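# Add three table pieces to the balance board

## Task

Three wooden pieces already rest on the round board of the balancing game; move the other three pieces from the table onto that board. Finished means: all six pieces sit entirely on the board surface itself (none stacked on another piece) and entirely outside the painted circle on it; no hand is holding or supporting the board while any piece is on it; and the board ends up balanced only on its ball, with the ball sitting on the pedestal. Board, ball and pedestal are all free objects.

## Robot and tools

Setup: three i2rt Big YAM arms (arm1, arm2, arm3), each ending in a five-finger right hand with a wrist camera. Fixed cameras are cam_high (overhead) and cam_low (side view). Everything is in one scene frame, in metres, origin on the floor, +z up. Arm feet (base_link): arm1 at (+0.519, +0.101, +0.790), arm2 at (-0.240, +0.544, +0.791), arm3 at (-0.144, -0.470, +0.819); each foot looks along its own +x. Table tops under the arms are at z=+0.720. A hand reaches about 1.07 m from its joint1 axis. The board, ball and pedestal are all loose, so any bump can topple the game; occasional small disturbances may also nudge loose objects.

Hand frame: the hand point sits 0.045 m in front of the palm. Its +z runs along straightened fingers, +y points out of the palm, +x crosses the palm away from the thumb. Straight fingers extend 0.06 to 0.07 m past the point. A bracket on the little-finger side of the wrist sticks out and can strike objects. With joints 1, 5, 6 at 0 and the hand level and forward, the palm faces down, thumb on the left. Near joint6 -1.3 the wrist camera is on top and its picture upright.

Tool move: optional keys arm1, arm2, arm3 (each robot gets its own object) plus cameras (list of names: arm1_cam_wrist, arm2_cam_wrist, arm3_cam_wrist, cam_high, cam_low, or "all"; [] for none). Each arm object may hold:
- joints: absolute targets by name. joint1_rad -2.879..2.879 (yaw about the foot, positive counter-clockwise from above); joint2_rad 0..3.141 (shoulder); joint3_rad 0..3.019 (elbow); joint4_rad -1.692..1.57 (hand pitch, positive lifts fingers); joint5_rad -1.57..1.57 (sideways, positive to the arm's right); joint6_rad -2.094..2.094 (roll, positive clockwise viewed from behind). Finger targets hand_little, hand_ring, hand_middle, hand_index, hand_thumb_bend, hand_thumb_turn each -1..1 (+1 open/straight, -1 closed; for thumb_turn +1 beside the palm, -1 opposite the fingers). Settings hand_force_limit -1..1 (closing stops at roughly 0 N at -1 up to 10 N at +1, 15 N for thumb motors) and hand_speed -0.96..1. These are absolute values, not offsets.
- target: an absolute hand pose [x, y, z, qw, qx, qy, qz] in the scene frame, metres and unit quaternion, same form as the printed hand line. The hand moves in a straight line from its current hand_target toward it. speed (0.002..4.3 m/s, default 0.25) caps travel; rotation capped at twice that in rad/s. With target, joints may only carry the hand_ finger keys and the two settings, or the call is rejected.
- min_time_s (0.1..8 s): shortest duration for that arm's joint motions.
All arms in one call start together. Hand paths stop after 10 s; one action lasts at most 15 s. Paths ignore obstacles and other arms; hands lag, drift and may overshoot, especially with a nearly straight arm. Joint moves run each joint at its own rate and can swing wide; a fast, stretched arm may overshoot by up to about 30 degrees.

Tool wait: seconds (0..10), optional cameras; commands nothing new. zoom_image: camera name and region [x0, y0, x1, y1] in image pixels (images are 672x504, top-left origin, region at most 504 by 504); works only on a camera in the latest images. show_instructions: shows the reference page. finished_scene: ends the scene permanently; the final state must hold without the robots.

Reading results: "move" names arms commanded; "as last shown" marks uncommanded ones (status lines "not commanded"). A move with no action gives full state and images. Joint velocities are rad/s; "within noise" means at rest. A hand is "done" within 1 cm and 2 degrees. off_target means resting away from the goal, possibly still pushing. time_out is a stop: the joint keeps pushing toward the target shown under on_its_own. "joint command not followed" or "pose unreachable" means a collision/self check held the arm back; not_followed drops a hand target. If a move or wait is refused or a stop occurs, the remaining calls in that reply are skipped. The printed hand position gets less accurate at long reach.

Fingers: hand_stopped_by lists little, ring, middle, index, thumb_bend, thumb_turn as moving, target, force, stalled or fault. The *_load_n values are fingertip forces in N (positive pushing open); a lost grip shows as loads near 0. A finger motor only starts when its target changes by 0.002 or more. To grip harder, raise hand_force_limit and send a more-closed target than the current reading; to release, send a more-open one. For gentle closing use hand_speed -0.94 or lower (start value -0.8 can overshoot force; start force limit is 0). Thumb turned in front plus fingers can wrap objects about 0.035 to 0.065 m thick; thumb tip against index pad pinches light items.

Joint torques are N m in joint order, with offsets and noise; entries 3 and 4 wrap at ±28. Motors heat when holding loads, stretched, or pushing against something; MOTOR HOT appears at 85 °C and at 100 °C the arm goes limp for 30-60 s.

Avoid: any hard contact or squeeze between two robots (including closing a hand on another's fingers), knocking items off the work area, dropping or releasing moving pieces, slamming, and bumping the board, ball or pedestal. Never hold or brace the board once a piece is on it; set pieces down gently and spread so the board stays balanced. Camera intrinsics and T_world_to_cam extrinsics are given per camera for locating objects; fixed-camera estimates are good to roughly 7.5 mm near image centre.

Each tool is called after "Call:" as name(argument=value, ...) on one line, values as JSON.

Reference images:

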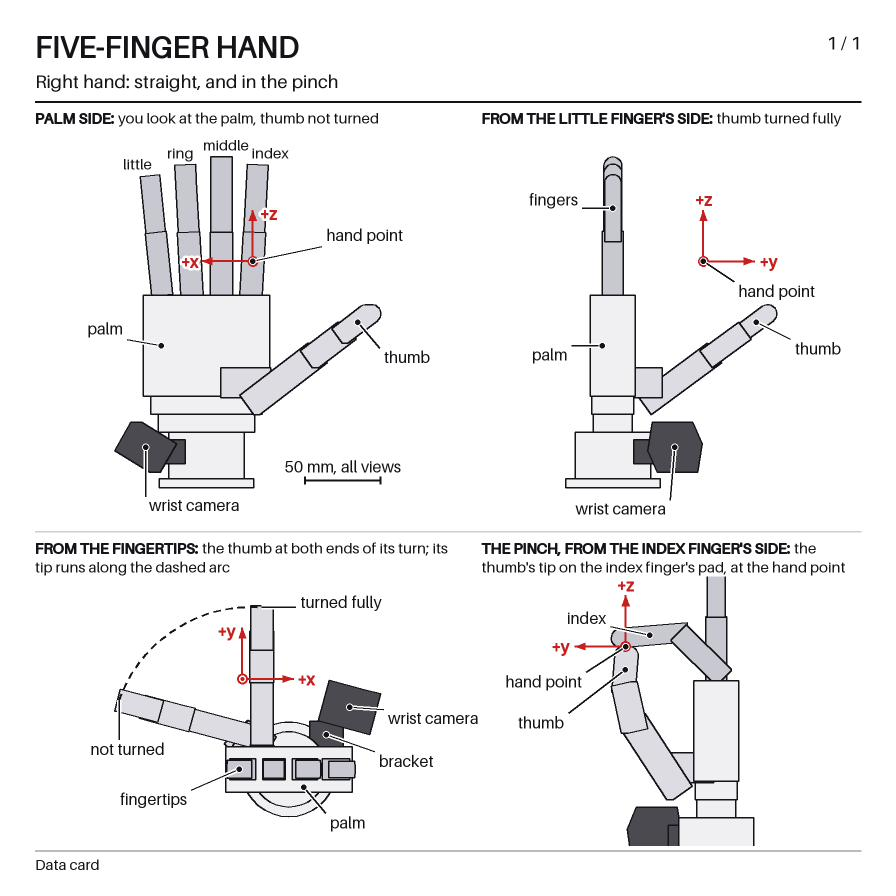

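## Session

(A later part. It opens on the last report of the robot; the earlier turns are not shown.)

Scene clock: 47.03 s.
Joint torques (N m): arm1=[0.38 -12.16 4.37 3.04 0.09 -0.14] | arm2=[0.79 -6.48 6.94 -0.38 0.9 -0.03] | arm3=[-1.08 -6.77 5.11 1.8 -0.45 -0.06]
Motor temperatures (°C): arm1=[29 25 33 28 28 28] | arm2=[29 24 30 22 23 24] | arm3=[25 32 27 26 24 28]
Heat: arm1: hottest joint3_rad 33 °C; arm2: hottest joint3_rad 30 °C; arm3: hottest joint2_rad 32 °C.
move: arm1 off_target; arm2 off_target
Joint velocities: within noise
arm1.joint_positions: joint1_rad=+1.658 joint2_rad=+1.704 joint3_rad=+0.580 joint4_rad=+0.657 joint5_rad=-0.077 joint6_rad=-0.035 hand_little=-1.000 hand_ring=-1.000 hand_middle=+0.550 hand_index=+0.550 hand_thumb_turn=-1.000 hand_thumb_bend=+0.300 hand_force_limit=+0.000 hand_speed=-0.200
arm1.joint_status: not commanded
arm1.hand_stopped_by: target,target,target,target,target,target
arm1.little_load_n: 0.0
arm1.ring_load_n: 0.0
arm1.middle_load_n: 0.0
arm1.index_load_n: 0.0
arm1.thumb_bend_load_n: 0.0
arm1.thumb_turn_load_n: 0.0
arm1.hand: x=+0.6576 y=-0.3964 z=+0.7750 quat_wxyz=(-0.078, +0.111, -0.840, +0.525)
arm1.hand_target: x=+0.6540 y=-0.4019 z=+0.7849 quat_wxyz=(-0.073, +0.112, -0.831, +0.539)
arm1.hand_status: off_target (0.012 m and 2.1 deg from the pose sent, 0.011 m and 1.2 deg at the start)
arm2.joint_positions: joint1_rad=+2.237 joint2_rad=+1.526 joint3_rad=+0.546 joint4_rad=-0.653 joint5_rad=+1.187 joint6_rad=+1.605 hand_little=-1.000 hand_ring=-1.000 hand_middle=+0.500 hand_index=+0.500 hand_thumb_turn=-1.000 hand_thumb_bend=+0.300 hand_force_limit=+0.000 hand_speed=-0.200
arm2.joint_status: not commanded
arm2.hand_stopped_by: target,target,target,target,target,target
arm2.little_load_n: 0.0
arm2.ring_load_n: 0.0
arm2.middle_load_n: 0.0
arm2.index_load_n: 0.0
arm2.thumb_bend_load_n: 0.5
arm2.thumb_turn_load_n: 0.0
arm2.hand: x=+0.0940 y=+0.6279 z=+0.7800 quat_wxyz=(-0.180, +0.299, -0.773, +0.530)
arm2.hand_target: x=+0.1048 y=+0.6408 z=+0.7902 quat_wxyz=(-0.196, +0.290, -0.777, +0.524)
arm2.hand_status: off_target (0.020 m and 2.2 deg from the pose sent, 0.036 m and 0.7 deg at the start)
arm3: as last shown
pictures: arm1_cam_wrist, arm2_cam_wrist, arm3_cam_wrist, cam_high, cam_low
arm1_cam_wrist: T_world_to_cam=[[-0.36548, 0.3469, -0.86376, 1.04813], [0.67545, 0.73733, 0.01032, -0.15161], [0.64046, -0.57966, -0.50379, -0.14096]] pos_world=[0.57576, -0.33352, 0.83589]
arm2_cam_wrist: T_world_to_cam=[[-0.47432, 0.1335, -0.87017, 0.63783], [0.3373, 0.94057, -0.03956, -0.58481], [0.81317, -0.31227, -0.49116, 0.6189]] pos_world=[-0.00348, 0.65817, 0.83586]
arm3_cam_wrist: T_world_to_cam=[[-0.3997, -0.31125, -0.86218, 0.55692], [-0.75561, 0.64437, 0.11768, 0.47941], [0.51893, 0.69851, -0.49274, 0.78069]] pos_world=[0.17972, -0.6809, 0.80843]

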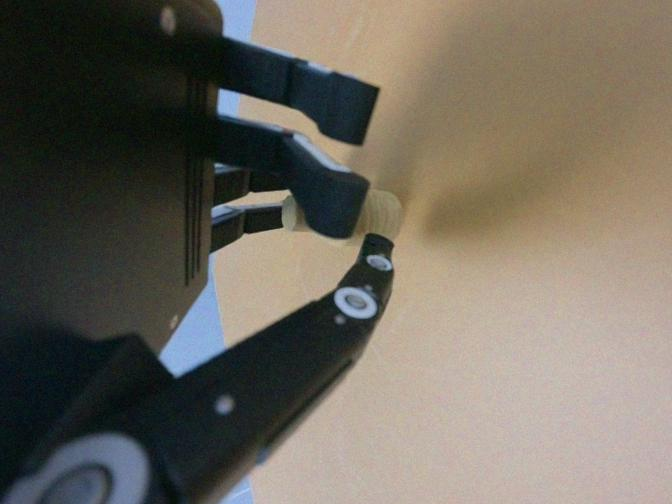

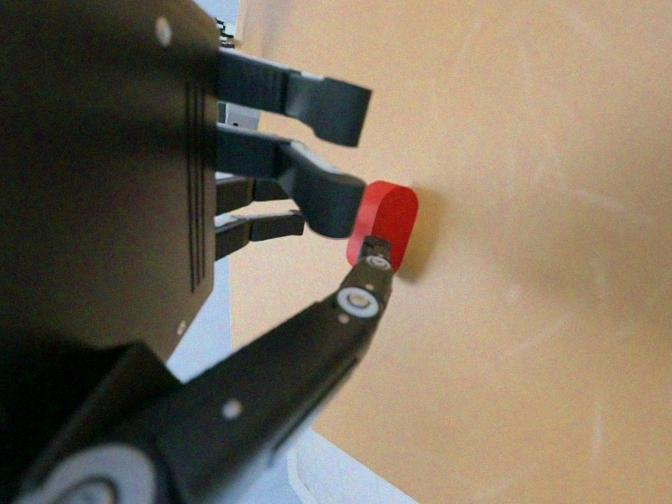

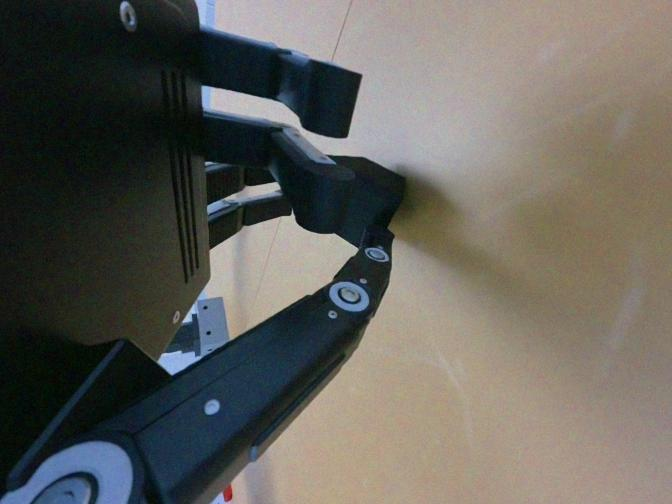

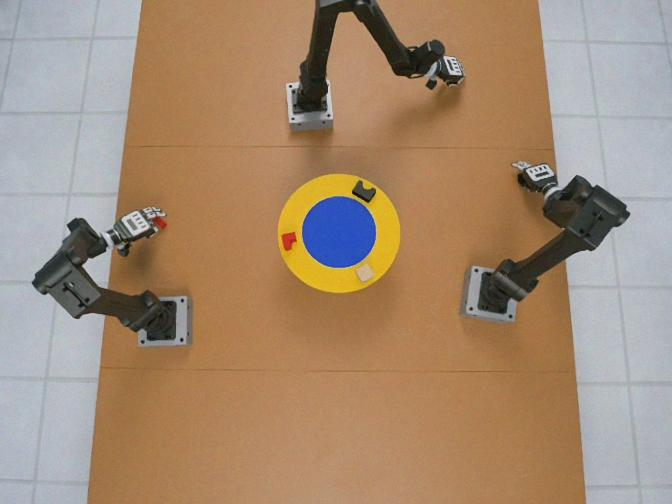

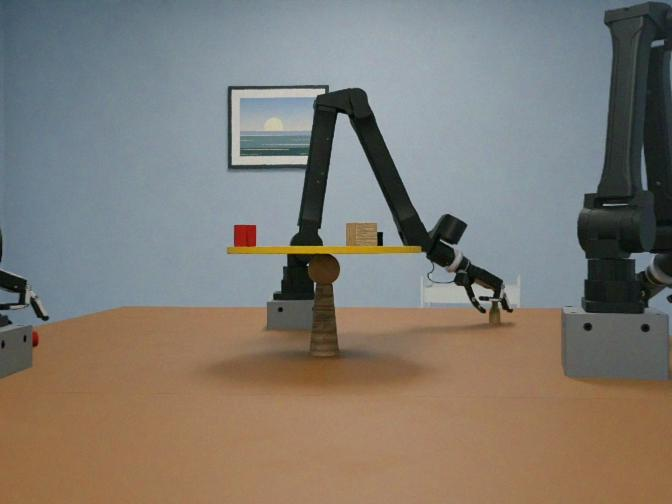

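Call:
move(arm1={"target": [0.651, -0.406, 0.76, 0.073, -0.1124, 0.8312, -0.5397], "speed": 0.05}, arm2={"target": [0.1137, 0.6269, 0.75, 0.1958, -0.2903, 0.7765, -0.5238], "speed": 0.05}, arm3={"target": [0.2465, -0.613, 0.744, 0.4176, -0.6682, 0.5221, -0.3263], "speed": 0.05}, cameras=["all"])

Call:
zoom_image(camera="arm1_cam_wrist", region=[240, 120, 480, 300])

Call:
zoom_image(camera="arm2_cam_wrist", region=[240, 120, 480, 300])

Call:
zoom_image(camera="arm3_cam_wrist", region=[240, 120, 480, 300])

Call:
zoom_image(camera="cam_low", region=[420, 240, 540, 340])

Call:
zoom_image(camera="cam_low", region=[0, 230, 100, 360])

Call:
zoom_image(camera="cam_high", region=[100, 180, 200, 280])

Call:
zoom_image(camera="cam_high", region=[490, 120, 590, 220])

Scene clock: 52.63 s.
Joint torques (N m): arm1=[-0.32 -10.81 4.27 3.04 -0.07 -0.17] | arm2=[-0.32 -5.6 3.58 0.73 0.83 -0.19] | arm3=[-1.08 -6.89 3.66 1.81 -0.56 -0.06]
Motor temperatures (°C): arm1=[29 25 33 28 28 28] | arm2=[29 24 30 22 23 24] | arm3=[25 32 27 26 24 28]
Heat: arm1: hottest joint3_rad 33 °C; arm2: hottest joint3_rad 30 °C; arm3: hottest joint2_rad 32 °C.
move: arm1 done; arm2 done; arm3 done
Joint velocities: within noise
arm1.joint_positions: joint1_rad=+1.655 joint2_rad=+1.775 joint3_rad=+0.580 joint4_rad=+0.742 joint5_rad=-0.083 joint6_rad=-0.035 hand_little=-1.000 hand_ring=-1.000 hand_middle=+0.550 hand_index=+0.550 hand_thumb_turn=-1.000 hand_thumb_bend=+0.300 hand_force_limit=+0.000 hand_speed=-0.200
arm1.joint_status: not commanded
arm1.hand_stopped_by: target,target,target,target,target,target
arm1.little_load_n: 0.0
arm1.ring_load_n: 0.0
arm1.middle_load_n: 0.0
arm1.index_load_n: 0.0
arm1.thumb_bend_load_n: 0.0
arm1.thumb_turn_load_n: 0.0
arm1.hand: x=+0.6580 y=-0.3997 z=+0.7577 quat_wxyz=(-0.080, +0.111, -0.837, +0.530)
arm1.hand_target: x=+0.6509 y=-0.4058 z=+0.7600 quat_wxyz=(-0.073, +0.112, -0.831, +0.539)
arm1.hand_status: done (0.010 m and 1.5 deg from the pose sent, 0.019 m and 2.1 deg at the start)
arm2.joint_positions: joint1_rad=+2.198 joint2_rad=+1.616 joint3_rad=+0.527 joint4_rad=-0.375 joint5_rad=+1.187 joint6_rad=+1.479 hand_little=-1.000 hand_ring=-1.000 hand_middle=+0.500 hand_index=+0.500 hand_thumb_turn=-1.000 hand_thumb_bend=+0.300 hand_force_limit=+0.000 hand_speed=-0.200
arm2.joint_status: not commanded
arm2.hand_stopped_by: target,target,target,target,target,target
arm2.little_load_n: 0.0
arm2.ring_load_n: 0.0
arm2.middle_load_n: 0.0
arm2.index_load_n: -0.5
arm2.thumb_bend_load_n: 0.0
arm2.thumb_turn_load_n: 0.0
arm2.hand: x=+0.1153 y=+0.6313 z=+0.7545 quat_wxyz=(-0.202, +0.288, -0.777, +0.522)
arm2.hand_target: x=+0.1136 y=+0.6269 z=+0.7501 quat_wxyz=(-0.196, +0.290, -0.777, +0.524)
arm2.hand_status: done (0.007 m and 0.8 deg from the pose sent, 0.036 m and 2.3 deg at the start)
arm3.joint_positions: joint1_rad=-2.060 joint2_rad=+1.806 joint3_rad=+0.485 joint4_rad=+0.618 joint5_rad=-0.802 joint6_rad=-0.523 hand_little=-1.000 hand_ring=-1.000 hand_middle=+0.600 hand_index=+0.600 hand_thumb_turn=-1.000 hand_thumb_bend=+0.350 hand_force_limit=+0.000 hand_speed=-0.200
arm3.joint_status: not commanded
arm3.hand_stopped_by: target,target,target,target,target,target
arm3.little_load_n: 0.0
arm3.ring_load_n: 0.0
arm3.middle_load_n: 0.0
arm3.index_load_n: 0.0
arm3.thumb_bend_load_n: 0.0
arm3.thumb_turn_load_n: 0.0
arm3.hand: x=+0.2449 y=-0.6060 z=+0.7447 quat_wxyz=(-0.419, +0.669, -0.526, +0.317)
arm3.hand_target: x=+0.2464 y=-0.6130 z=+0.7440 quat_wxyz=(-0.417, +0.668, -0.522, +0.326)
arm3.hand_status: done (0.007 m and 1.2 deg from the pose sent, 0.015 m and 2.0 deg at the start)
pictures: arm1_cam_wrist, arm2_cam_wrist, arm3_cam_wrist, cam_high, cam_low
arm1_cam_wrist: T_world_to_cam=[[-0.36221, 0.335, -0.86982, 1.03211], [0.6738, 0.7389, 0.004, -0.14272], [0.64405, -0.58464, -0.49335, -0.16404]] pos_world=[0.57565, -0.3362, 0.81739]
arm2_cam_wrist: T_world_to_cam=[[-0.44055, 0.15866, -0.8836, 0.61553], [0.33092, 0.94365, 0.00445, -0.63063], [0.83451, -0.29043, -0.46823, 0.55645]] pos_world=[0.01549, 0.65904, 0.80724]
arm3_cam_wrist: T_world_to_cam=[[-0.39076, -0.32007, -0.86305, 0.54041], [-0.75595, 0.64656, 0.10248, 0.49585], [0.52521, 0.69247, -0.49461, 0.77315]] pos_world=[0.17994, -0.68301, 0.798]

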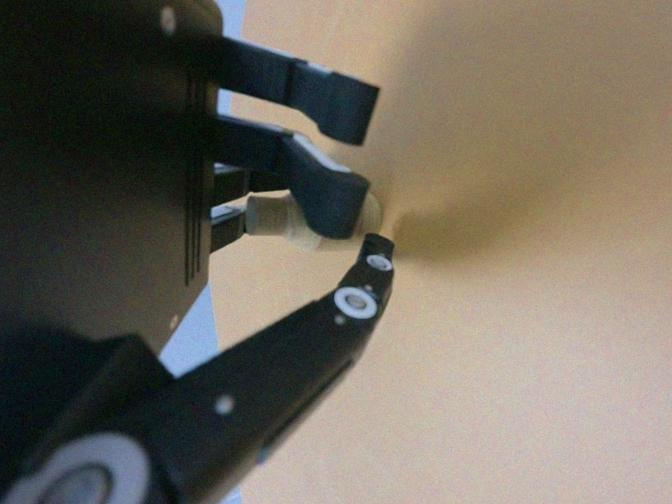

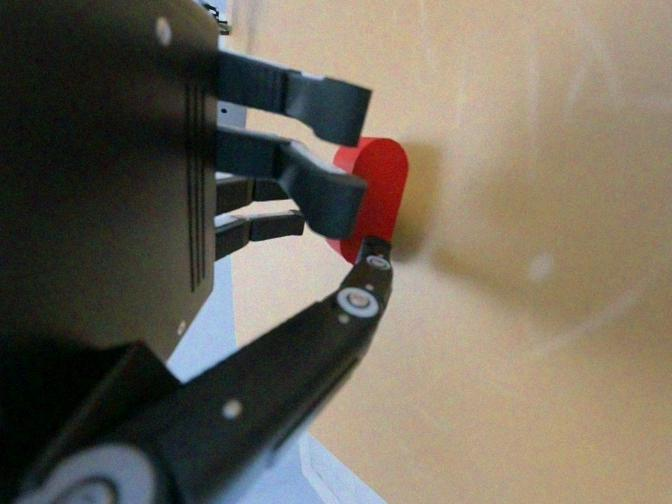

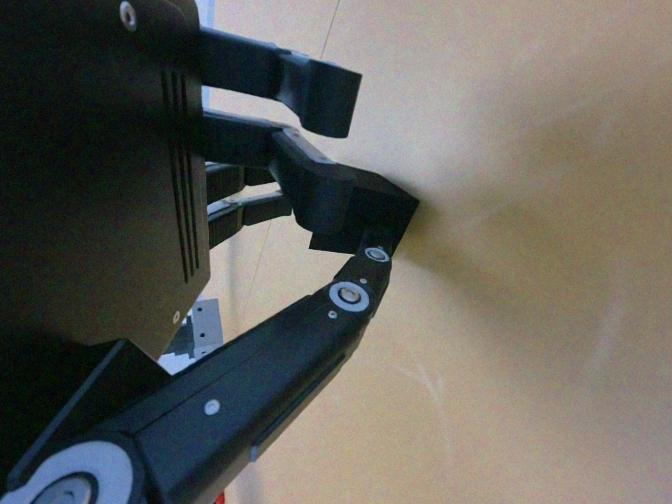

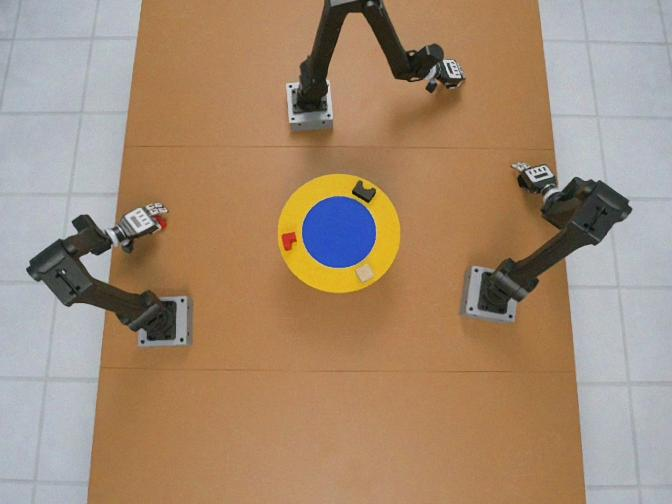

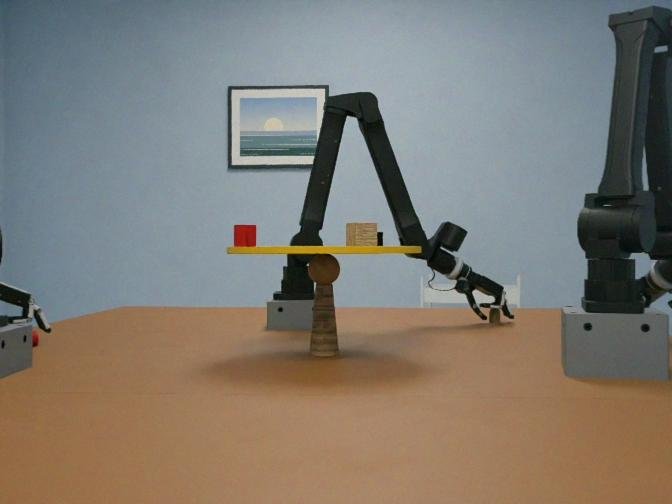

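Scaled by 2.100 from the camera's image (finer frame: 960x720).

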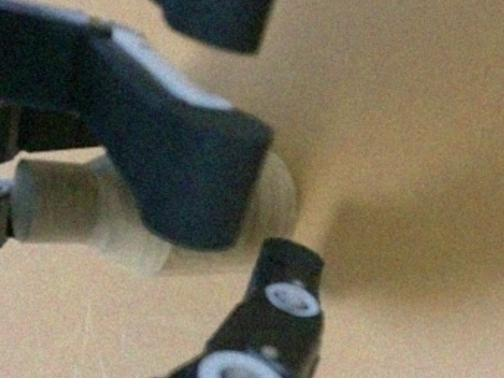

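Scaled by 2.100 from the camera's image (finer frame: 960x720).

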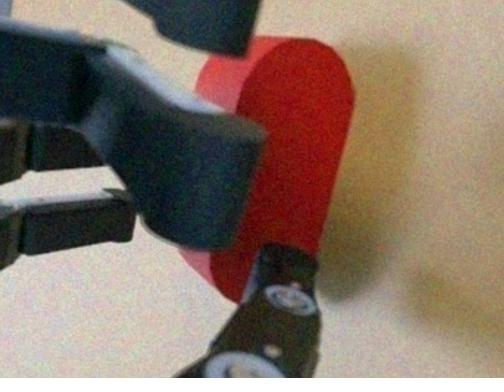

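Scaled by 2.100 from the camera's image (finer frame: 960x720).

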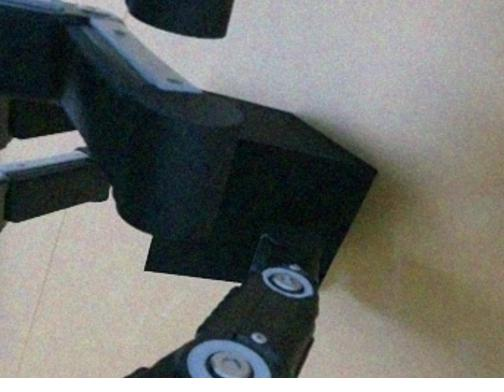

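Scaled by 4.200 from the camera's image (finer frame: 960x720).

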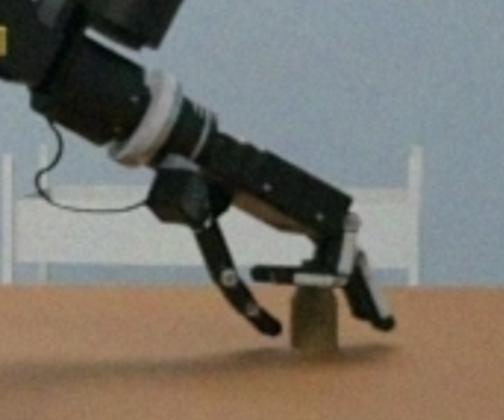

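Scaled by 3.877 from the camera's image (finer frame: 960x720).

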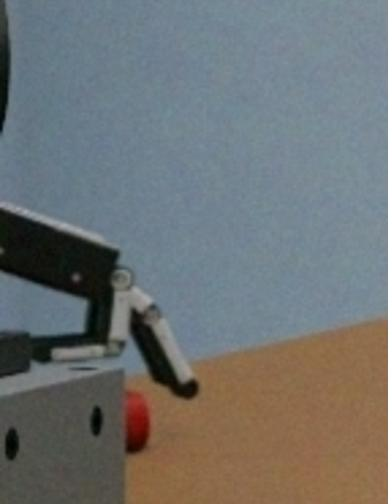

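Scaled by 5.040 from the camera's image (finer frame: 960x720).

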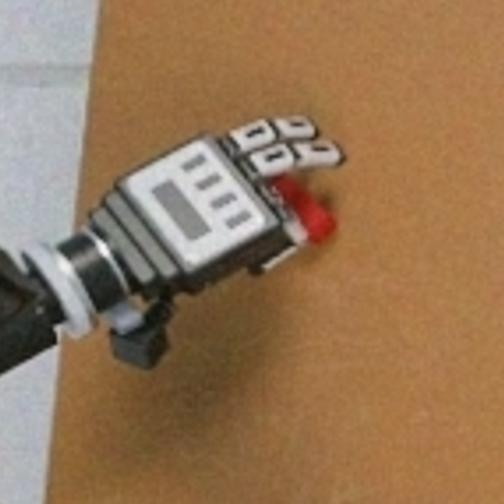

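Scaled by 5.040 from the camera's image (finer frame: 960x720).

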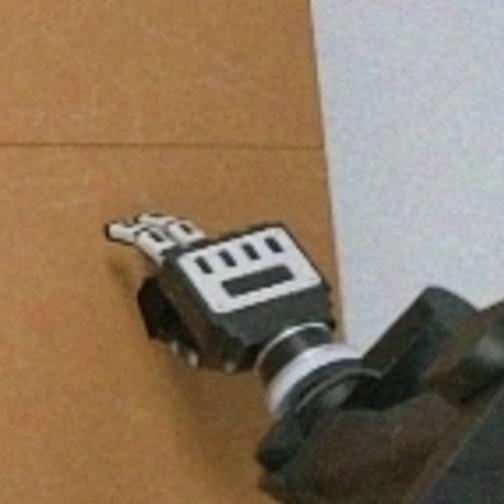

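Call:
move(arm3={"target": [0.235, -0.613, 0.815, 0.4176, -0.6682, 0.5221, -0.3263], "speed": 0.08, "joints": {"hand_thumb_bend": 0.45, "hand_index": 0.7, "hand_middle": 0.7}}, arm2={"target": [0.105, 0.62, 0.79, 0.1958, -0.2903, 0.7765, -0.5238], "speed": 0.06, "joints": {"hand_thumb_bend": 0.4, "hand_index": 0.6, "hand_middle": 0.6}}, cameras=["all"])

Call:
zoom_image(camera="arm2_cam_wrist", region=[240, 120, 480, 300])

Call:
zoom_image(camera="arm3_cam_wrist", region=[260, 120, 500, 300])

Call:
zoom_image(camera="cam_high", region=[100, 180, 200, 280])

Call:
zoom_image(camera="cam_high", region=[490, 120, 590, 220])

Scene clock: 55.20 s.
Joint torques (N m): arm1=[-0.44 -10.81 4.3 3.07 -0.08 -0.2] | arm2=[-0.32 -6.59 4.41 -0.18 0.84 -0.15] | arm3=[-1.14 -7.59 4.78 0.68 -0.56 -0.06]
Motor temperatures (°C): arm1=[29 25 33 28 28 28] | arm2=[29 24 30 22 23 24] | arm3=[25 32 27 26 24 28]
Heat: arm1: hottest joint3_rad 33 °C; arm2: hottest joint3_rad 30 °C; arm3: hottest joint2_rad 32 °C.
move: arm2 done; arm3 done
Joint velocities: within noise
arm1: as last shown
arm2.joint_positions: joint1_rad=+2.197 joint2_rad=+1.481 joint3_rad=+0.518 joint4_rad=-0.504 joint5_rad=+1.187 joint6_rad=+1.473 hand_little=-1.000 hand_ring=-1.000 hand_middle=+0.600 hand_index=+0.600 hand_thumb_turn=-1.000 hand_thumb_bend=+0.400 hand_force_limit=+0.000 hand_speed=-0.200
arm2.joint_status: all done
arm2.hand_stopped_by: target,target,target,target,target,target
arm2.little_load_n: 0.0
arm2.ring_load_n: 0.0
arm2.middle_load_n: 0.0
arm2.index_load_n: 0.0
arm2.thumb_bend_load_n: 0.0
arm2.thumb_turn_load_n: 0.0
arm2.hand: x=+0.1071 y=+0.6244 z=+0.7873 quat_wxyz=(-0.199, +0.291, -0.776, +0.523)
arm2.hand_target: x=+0.1050 y=+0.6200 z=+0.7898 quat_wxyz=(-0.196, +0.290, -0.777, +0.524)
arm2.hand_status: done (0.006 m and 0.4 deg from the pose sent, 0.039 m and 0.8 deg at the start)
arm3.joint_positions: joint1_rad=-2.083 joint2_rad=+1.539 joint3_rad=+0.485 joint4_rad=+0.350 joint5_rad=-0.820 joint6_rad=-0.543 hand_little=-1.000 hand_ring=-1.000 hand_middle=+0.700 hand_index=+0.700 hand_thumb_turn=-1.000 hand_thumb_bend=+0.450 hand_force_limit=+0.000 hand_speed=-0.200
arm3.joint_status: all done
arm3.hand_stopped_by: target,target,target,target,target,target
arm3.little_load_n: 0.5
arm3.ring_load_n: 0.0
arm3.middle_load_n: 0.0
arm3.index_load_n: 0.0
arm3.thumb_bend_load_n: 0.0
arm3.thumb_turn_load_n: 0.0
arm3.hand: x=+0.2384 y=-0.6098 z=+0.8119 quat_wxyz=(-0.419, +0.669, -0.522, +0.322)
arm3.hand_target: x=+0.2351 y=-0.6129 z=+0.8149 quat_wxyz=(-0.418, +0.668, -0.522, +0.326)
arm3.hand_status: done (0.006 m and 0.5 deg from the pose sent, 0.071 m and 1.2 deg at the start)
pictures: arm1_cam_wrist, arm2_cam_wrist, arm3_cam_wrist, cam_high, cam_low
arm1_cam_wrist: T_world_to_cam=[[-0.36221, 0.335, -0.86982, 1.03211], [0.6738, 0.7389, 0.004, -0.14272], [0.64405, -0.58464, -0.49335, -0.16404]] pos_world=[0.57565, -0.3362, 0.81739]
arm2_cam_wrist: T_world_to_cam=[[-0.44603, 0.15388, -0.88169, 0.64412], [0.32958, 0.94412, -0.00196, -0.61665], [0.83212, -0.29146, -0.47183, 0.58037]] pos_world=[0.00759, 0.65224, 0.84054]
arm3_cam_wrist: T_world_to_cam=[[-0.38112, -0.32689, -0.86481, 0.58961], [-0.75713, 0.64717, 0.08904, 0.49794], [0.53058, 0.6887, -0.49414, 0.80848]] pos_world=[0.17276, -0.68632, 0.86507]

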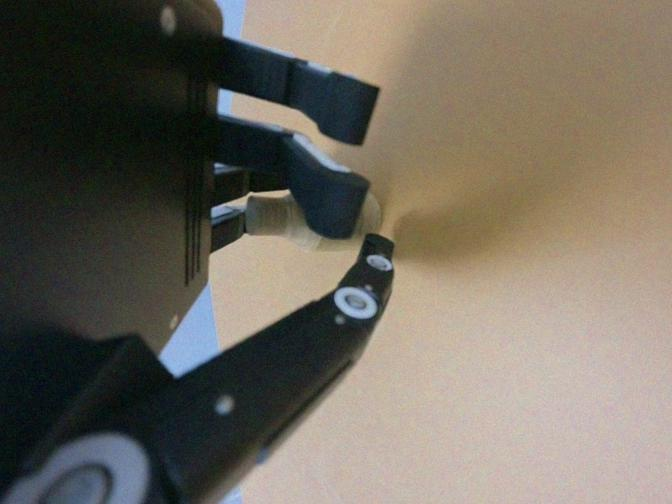

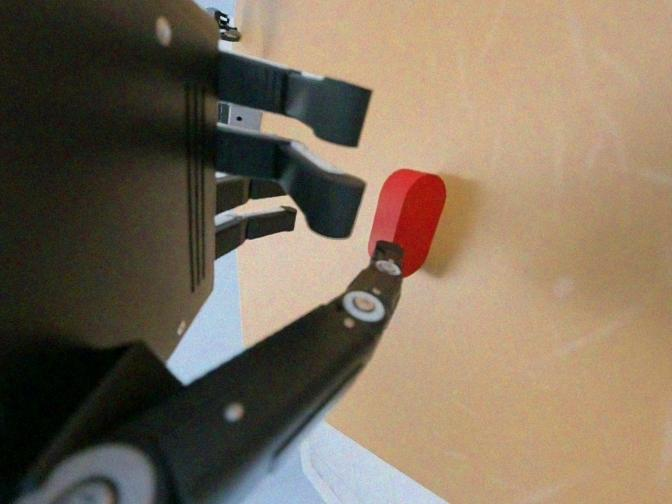

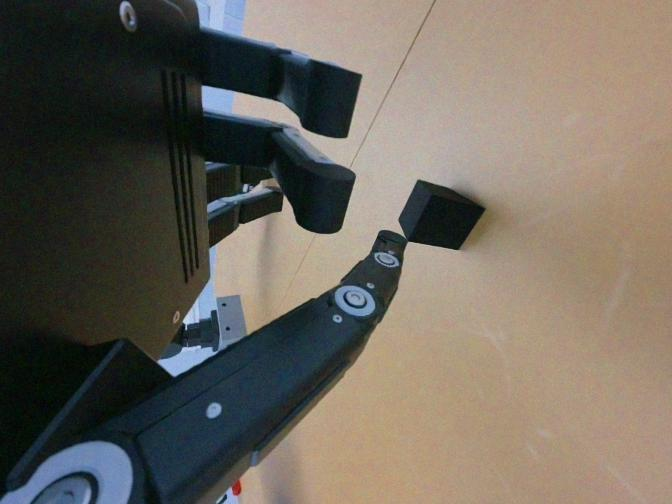

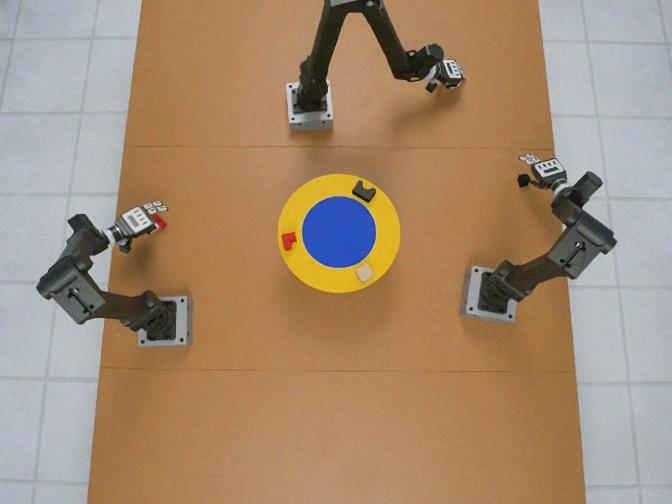

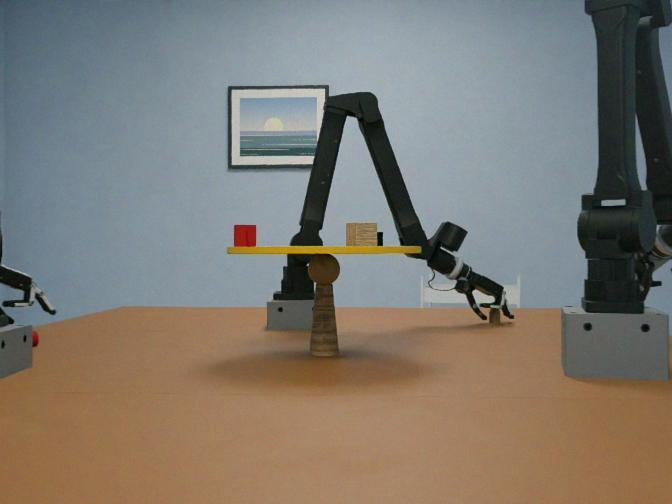

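Scaled by 2.100 from the camera's image (finer frame: 960x720).

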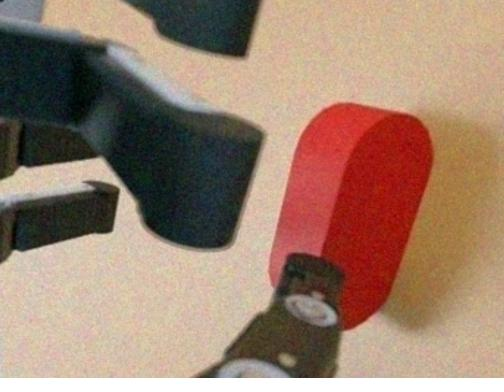

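Scaled by 2.100 from the camera's image (finer frame: 960x720).

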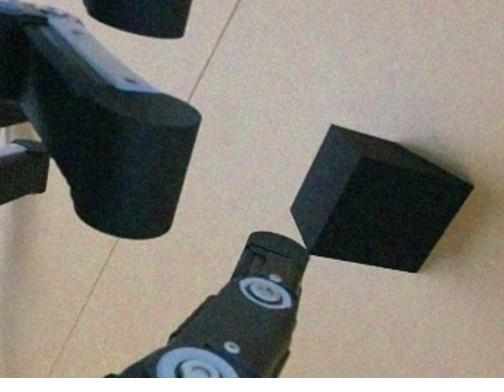

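Scaled by 5.040 from the camera's image (finer frame: 960x720).

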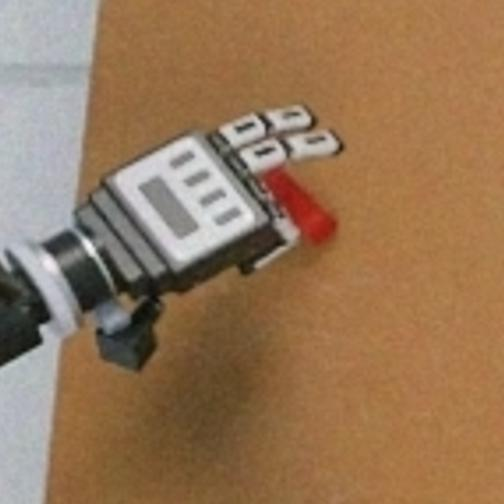

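Scaled by 5.040 from the camera's image (finer frame: 960x720).

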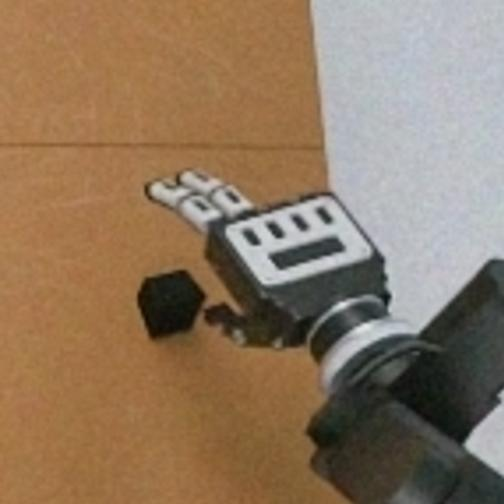

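Call:
zoom_image(camera="arm3_cam_wrist", region=[385, 165, 505, 265])

Call:
zoom_image(camera="arm2_cam_wrist", region=[350, 150, 470, 290])

Scaled by 4.200 from the camera's image (finer frame: 960x720).

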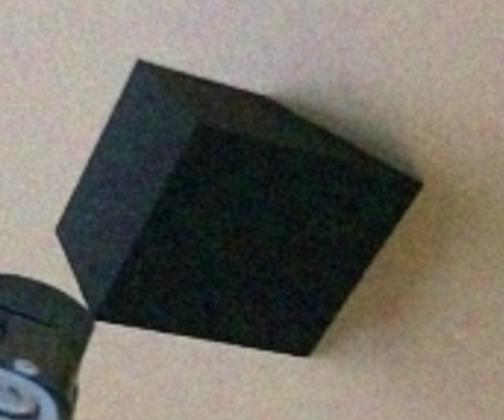

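Scaled by 3.600 from the camera's image (finer frame: 960x720).

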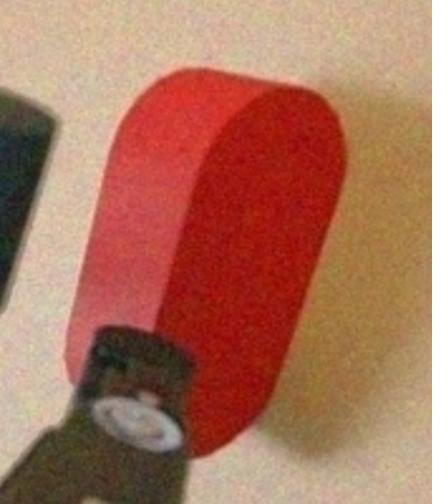

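Call:
move(arm1={"joints": {"hand_force_limit": -0.7, "hand_speed": -0.92, "hand_index": -0.1, "hand_middle": -0.1}}, arm3={"target": [0.2469, -0.585, 0.86, 0.06, -0.096, 0.8426, -0.5265], "speed": 0.25}, cameras=["all"])

Call:
zoom_image(camera="cam_low", region=[420, 240, 540, 340])

Call:
zoom_image(camera="arm1_cam_wrist", region=[240, 120, 480, 300])

Call:
zoom_image(camera="arm3_cam_wrist", region=[300, 120, 540, 300])

Call:
zoom_image(camera="cam_high", region=[490, 120, 590, 220])

Scene clock: 65.43 s.
Joint torques (N m): arm1=[-0.44 -10.64 4.29 3.04 -0.05 -0.18] | arm2=[-0.21 -6.77 4.37 -0.17 0.84 -0.15] | arm3=[0.73 -4.6 9.2 0.05 1 0.11]
Motor temperatures (°C): arm1=[29 25 32 28 27 27] | arm2=[29 24 30 22 23 24] | arm3=[25 32 27 26 24 28]
Heat: arm1: hottest joint3_rad 32 °C; arm2: hottest joint3_rad 30 °C; arm3: hottest joint2_rad 32 °C.
move: arm1 off_target; arm3 off_target
Joint velocities: within noise
arm1.joint_positions: joint1_rad=+1.655 joint2_rad=+1.775 joint3_rad=+0.580 joint4_rad=+0.742 joint5_rad=-0.083 joint6_rad=-0.035 hand_little=-1.000 hand_ring=-1.000 hand_middle=+0.103 hand_index=+0.050 hand_thumb_turn=-1.000 hand_thumb_bend=+0.301 hand_force_limit=-0.700 hand_speed=-0.920
arm1.joint_status: hand_middle off_target (ended at +0.103, target -0.100); hand_index off_target (ended at +0.050, target -0.100); the others done
arm1.hand_stopped_by: target,target,force,force,target,target
arm1.little_load_n: 0.0
arm1.ring_load_n: 0.0
arm1.middle_load_n: 2.0
arm1.index_load_n: 1.5
arm1.thumb_bend_load_n: 2.5
arm1.thumb_turn_load_n: -0.5
arm1.hand: x=+0.6580 y=-0.3997 z=+0.7578 quat_wxyz=(-0.080, +0.111, -0.837, +0.530)
arm1.hand_target: x=+0.6509 y=-0.4058 z=+0.7599 quat_wxyz=(-0.073, +0.112, -0.831, +0.539)
arm1.hand_status: not commanded
arm2: as last shown
arm2.little_load_n: 0.5
arm2.hand_target: x=+0.1050 y=+0.6200 z=+0.7898 quat_wxyz=(-0.196, +0.290, -0.776, +0.524)
arm3.joint_positions: joint1_rad=-1.330 joint2_rad=+1.403 joint3_rad=+0.609 joint4_rad=-0.484 joint5_rad=+1.082 joint6_rad=+1.212 hand_little=-1.000 hand_ring=-1.000 hand_middle=+0.700 hand_index=+0.700 hand_thumb_turn=-1.000 hand_thumb_bend=+0.450 hand_force_limit=+0.000 hand_speed=-0.200
arm3.joint_status: not commanded
arm3.hand_stopped_by: target,target,target,target,target,target
arm3.little_load_n: 0.0
arm3.ring_load_n: 0.0
arm3.middle_load_n: 0.0
arm3.index_load_n: 0.0
arm3.thumb_bend_load_n: 0.0
arm3.thumb_turn_load_n: 0.0
arm3.hand: x=+0.2288 y=-0.5897 z=+0.8503 quat_wxyz=(-0.048, +0.100, -0.844, +0.525)
arm3.hand_target: x=+0.2463 y=-0.5848 z=+0.8602 quat_wxyz=(-0.060, +0.096, -0.843, +0.526)
arm3.hand_status: off_target (0.021 m and 1.5 deg from the pose sent, 0.055 m and 91.3 deg at the start)
pictures: arm1_cam_wrist, arm2_cam_wrist, arm3_cam_wrist, cam_high, cam_low
arm1_cam_wrist: T_world_to_cam=[[-0.36212, 0.33461, -0.87, 1.0322], [0.67359, 0.7391, 0.0039, -0.14252], [0.64433, -0.58461, -0.49303, -0.16447]] pos_world=[0.57575, -0.3362, 0.81749]
arm2_cam_wrist: T_world_to_cam=[[-0.44629, 0.15368, -0.88159, 0.64412], [0.32957, 0.94413, -0.00226, -0.61637], [0.83199, -0.29155, -0.472, 0.58067]] pos_world=[0.00749, 0.65224, 0.84054]
arm3_cam_wrist: T_world_to_cam=[[-0.34275, 0.38904, -0.85508, 1.03082], [0.67112, 0.73833, 0.06691, 0.22004], [0.65736, -0.55093, -0.51416, 0.0757]] pos_world=[0.15588, -0.52179, 0.90563]

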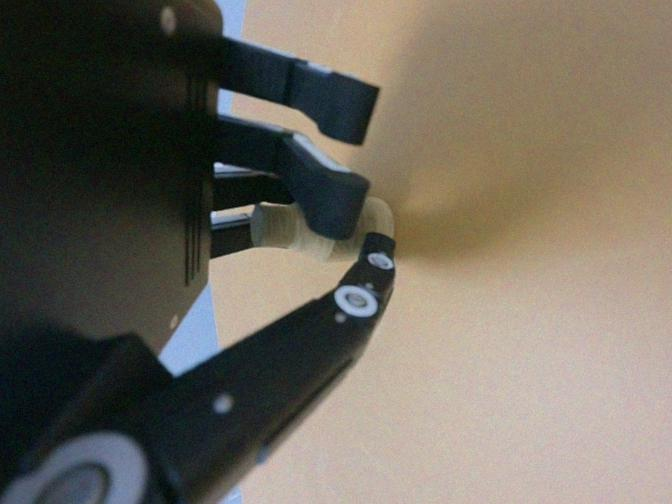

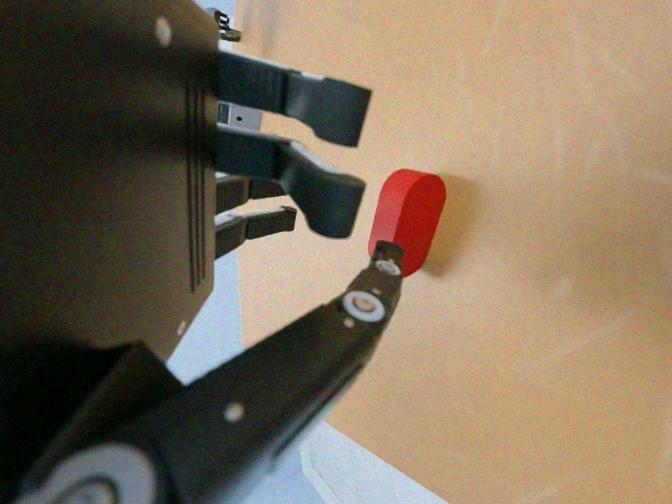

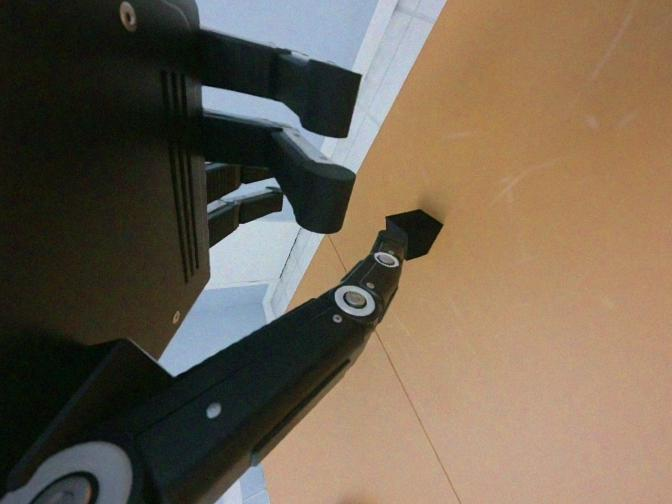

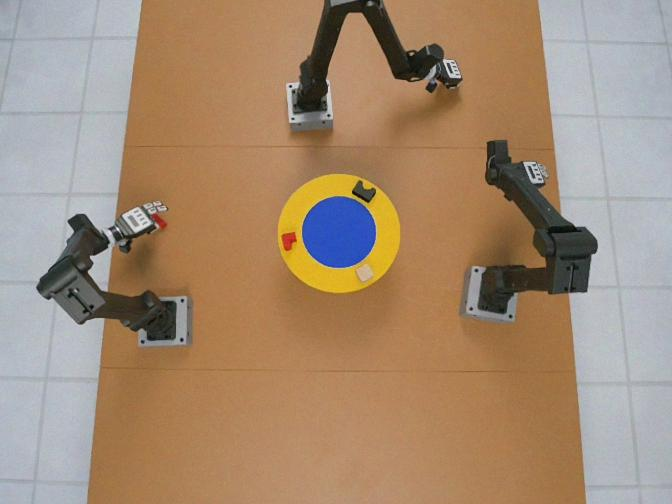

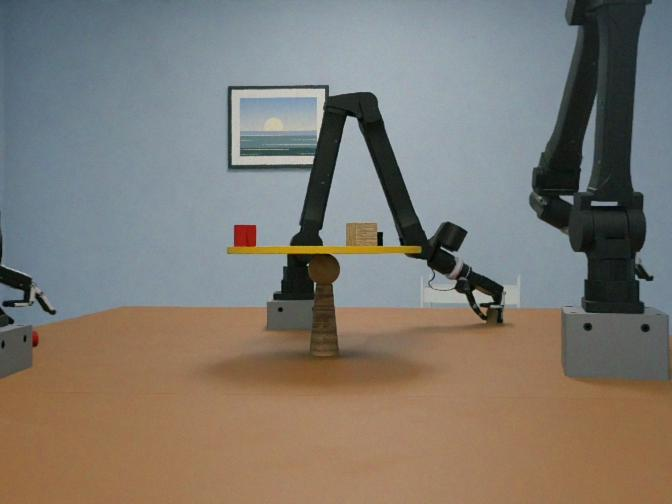

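Scaled by 4.200 from the camera's image (finer frame: 960x720).

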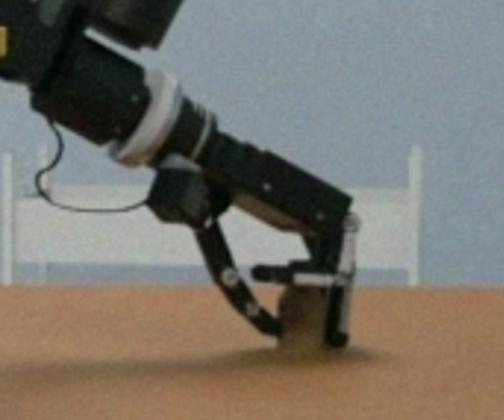

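Scaled by 2.100 from the camera's image (finer frame: 960x720).

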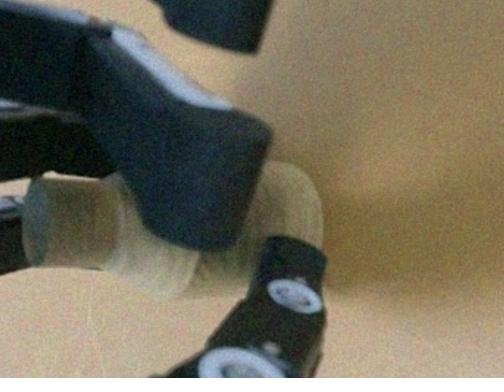

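Scaled by 2.100 from the camera's image (finer frame: 960x720).

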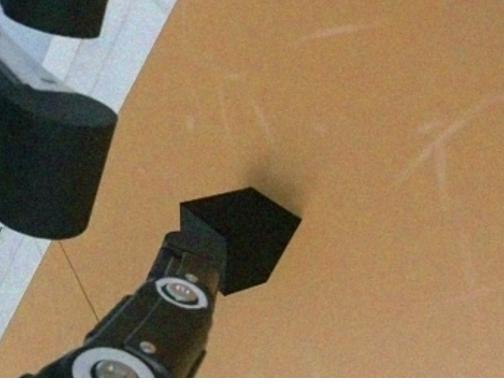

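Scaled by 5.040 from the camera's image (finer frame: 960x720).

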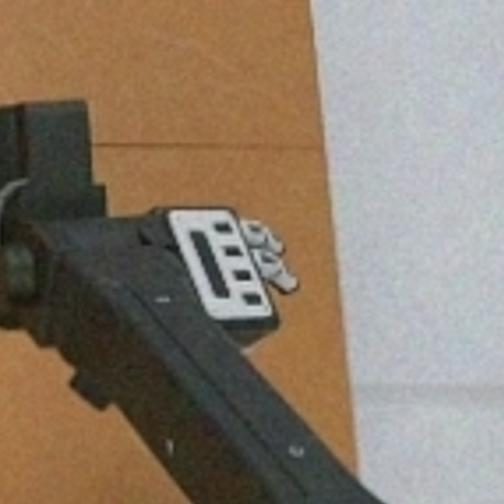

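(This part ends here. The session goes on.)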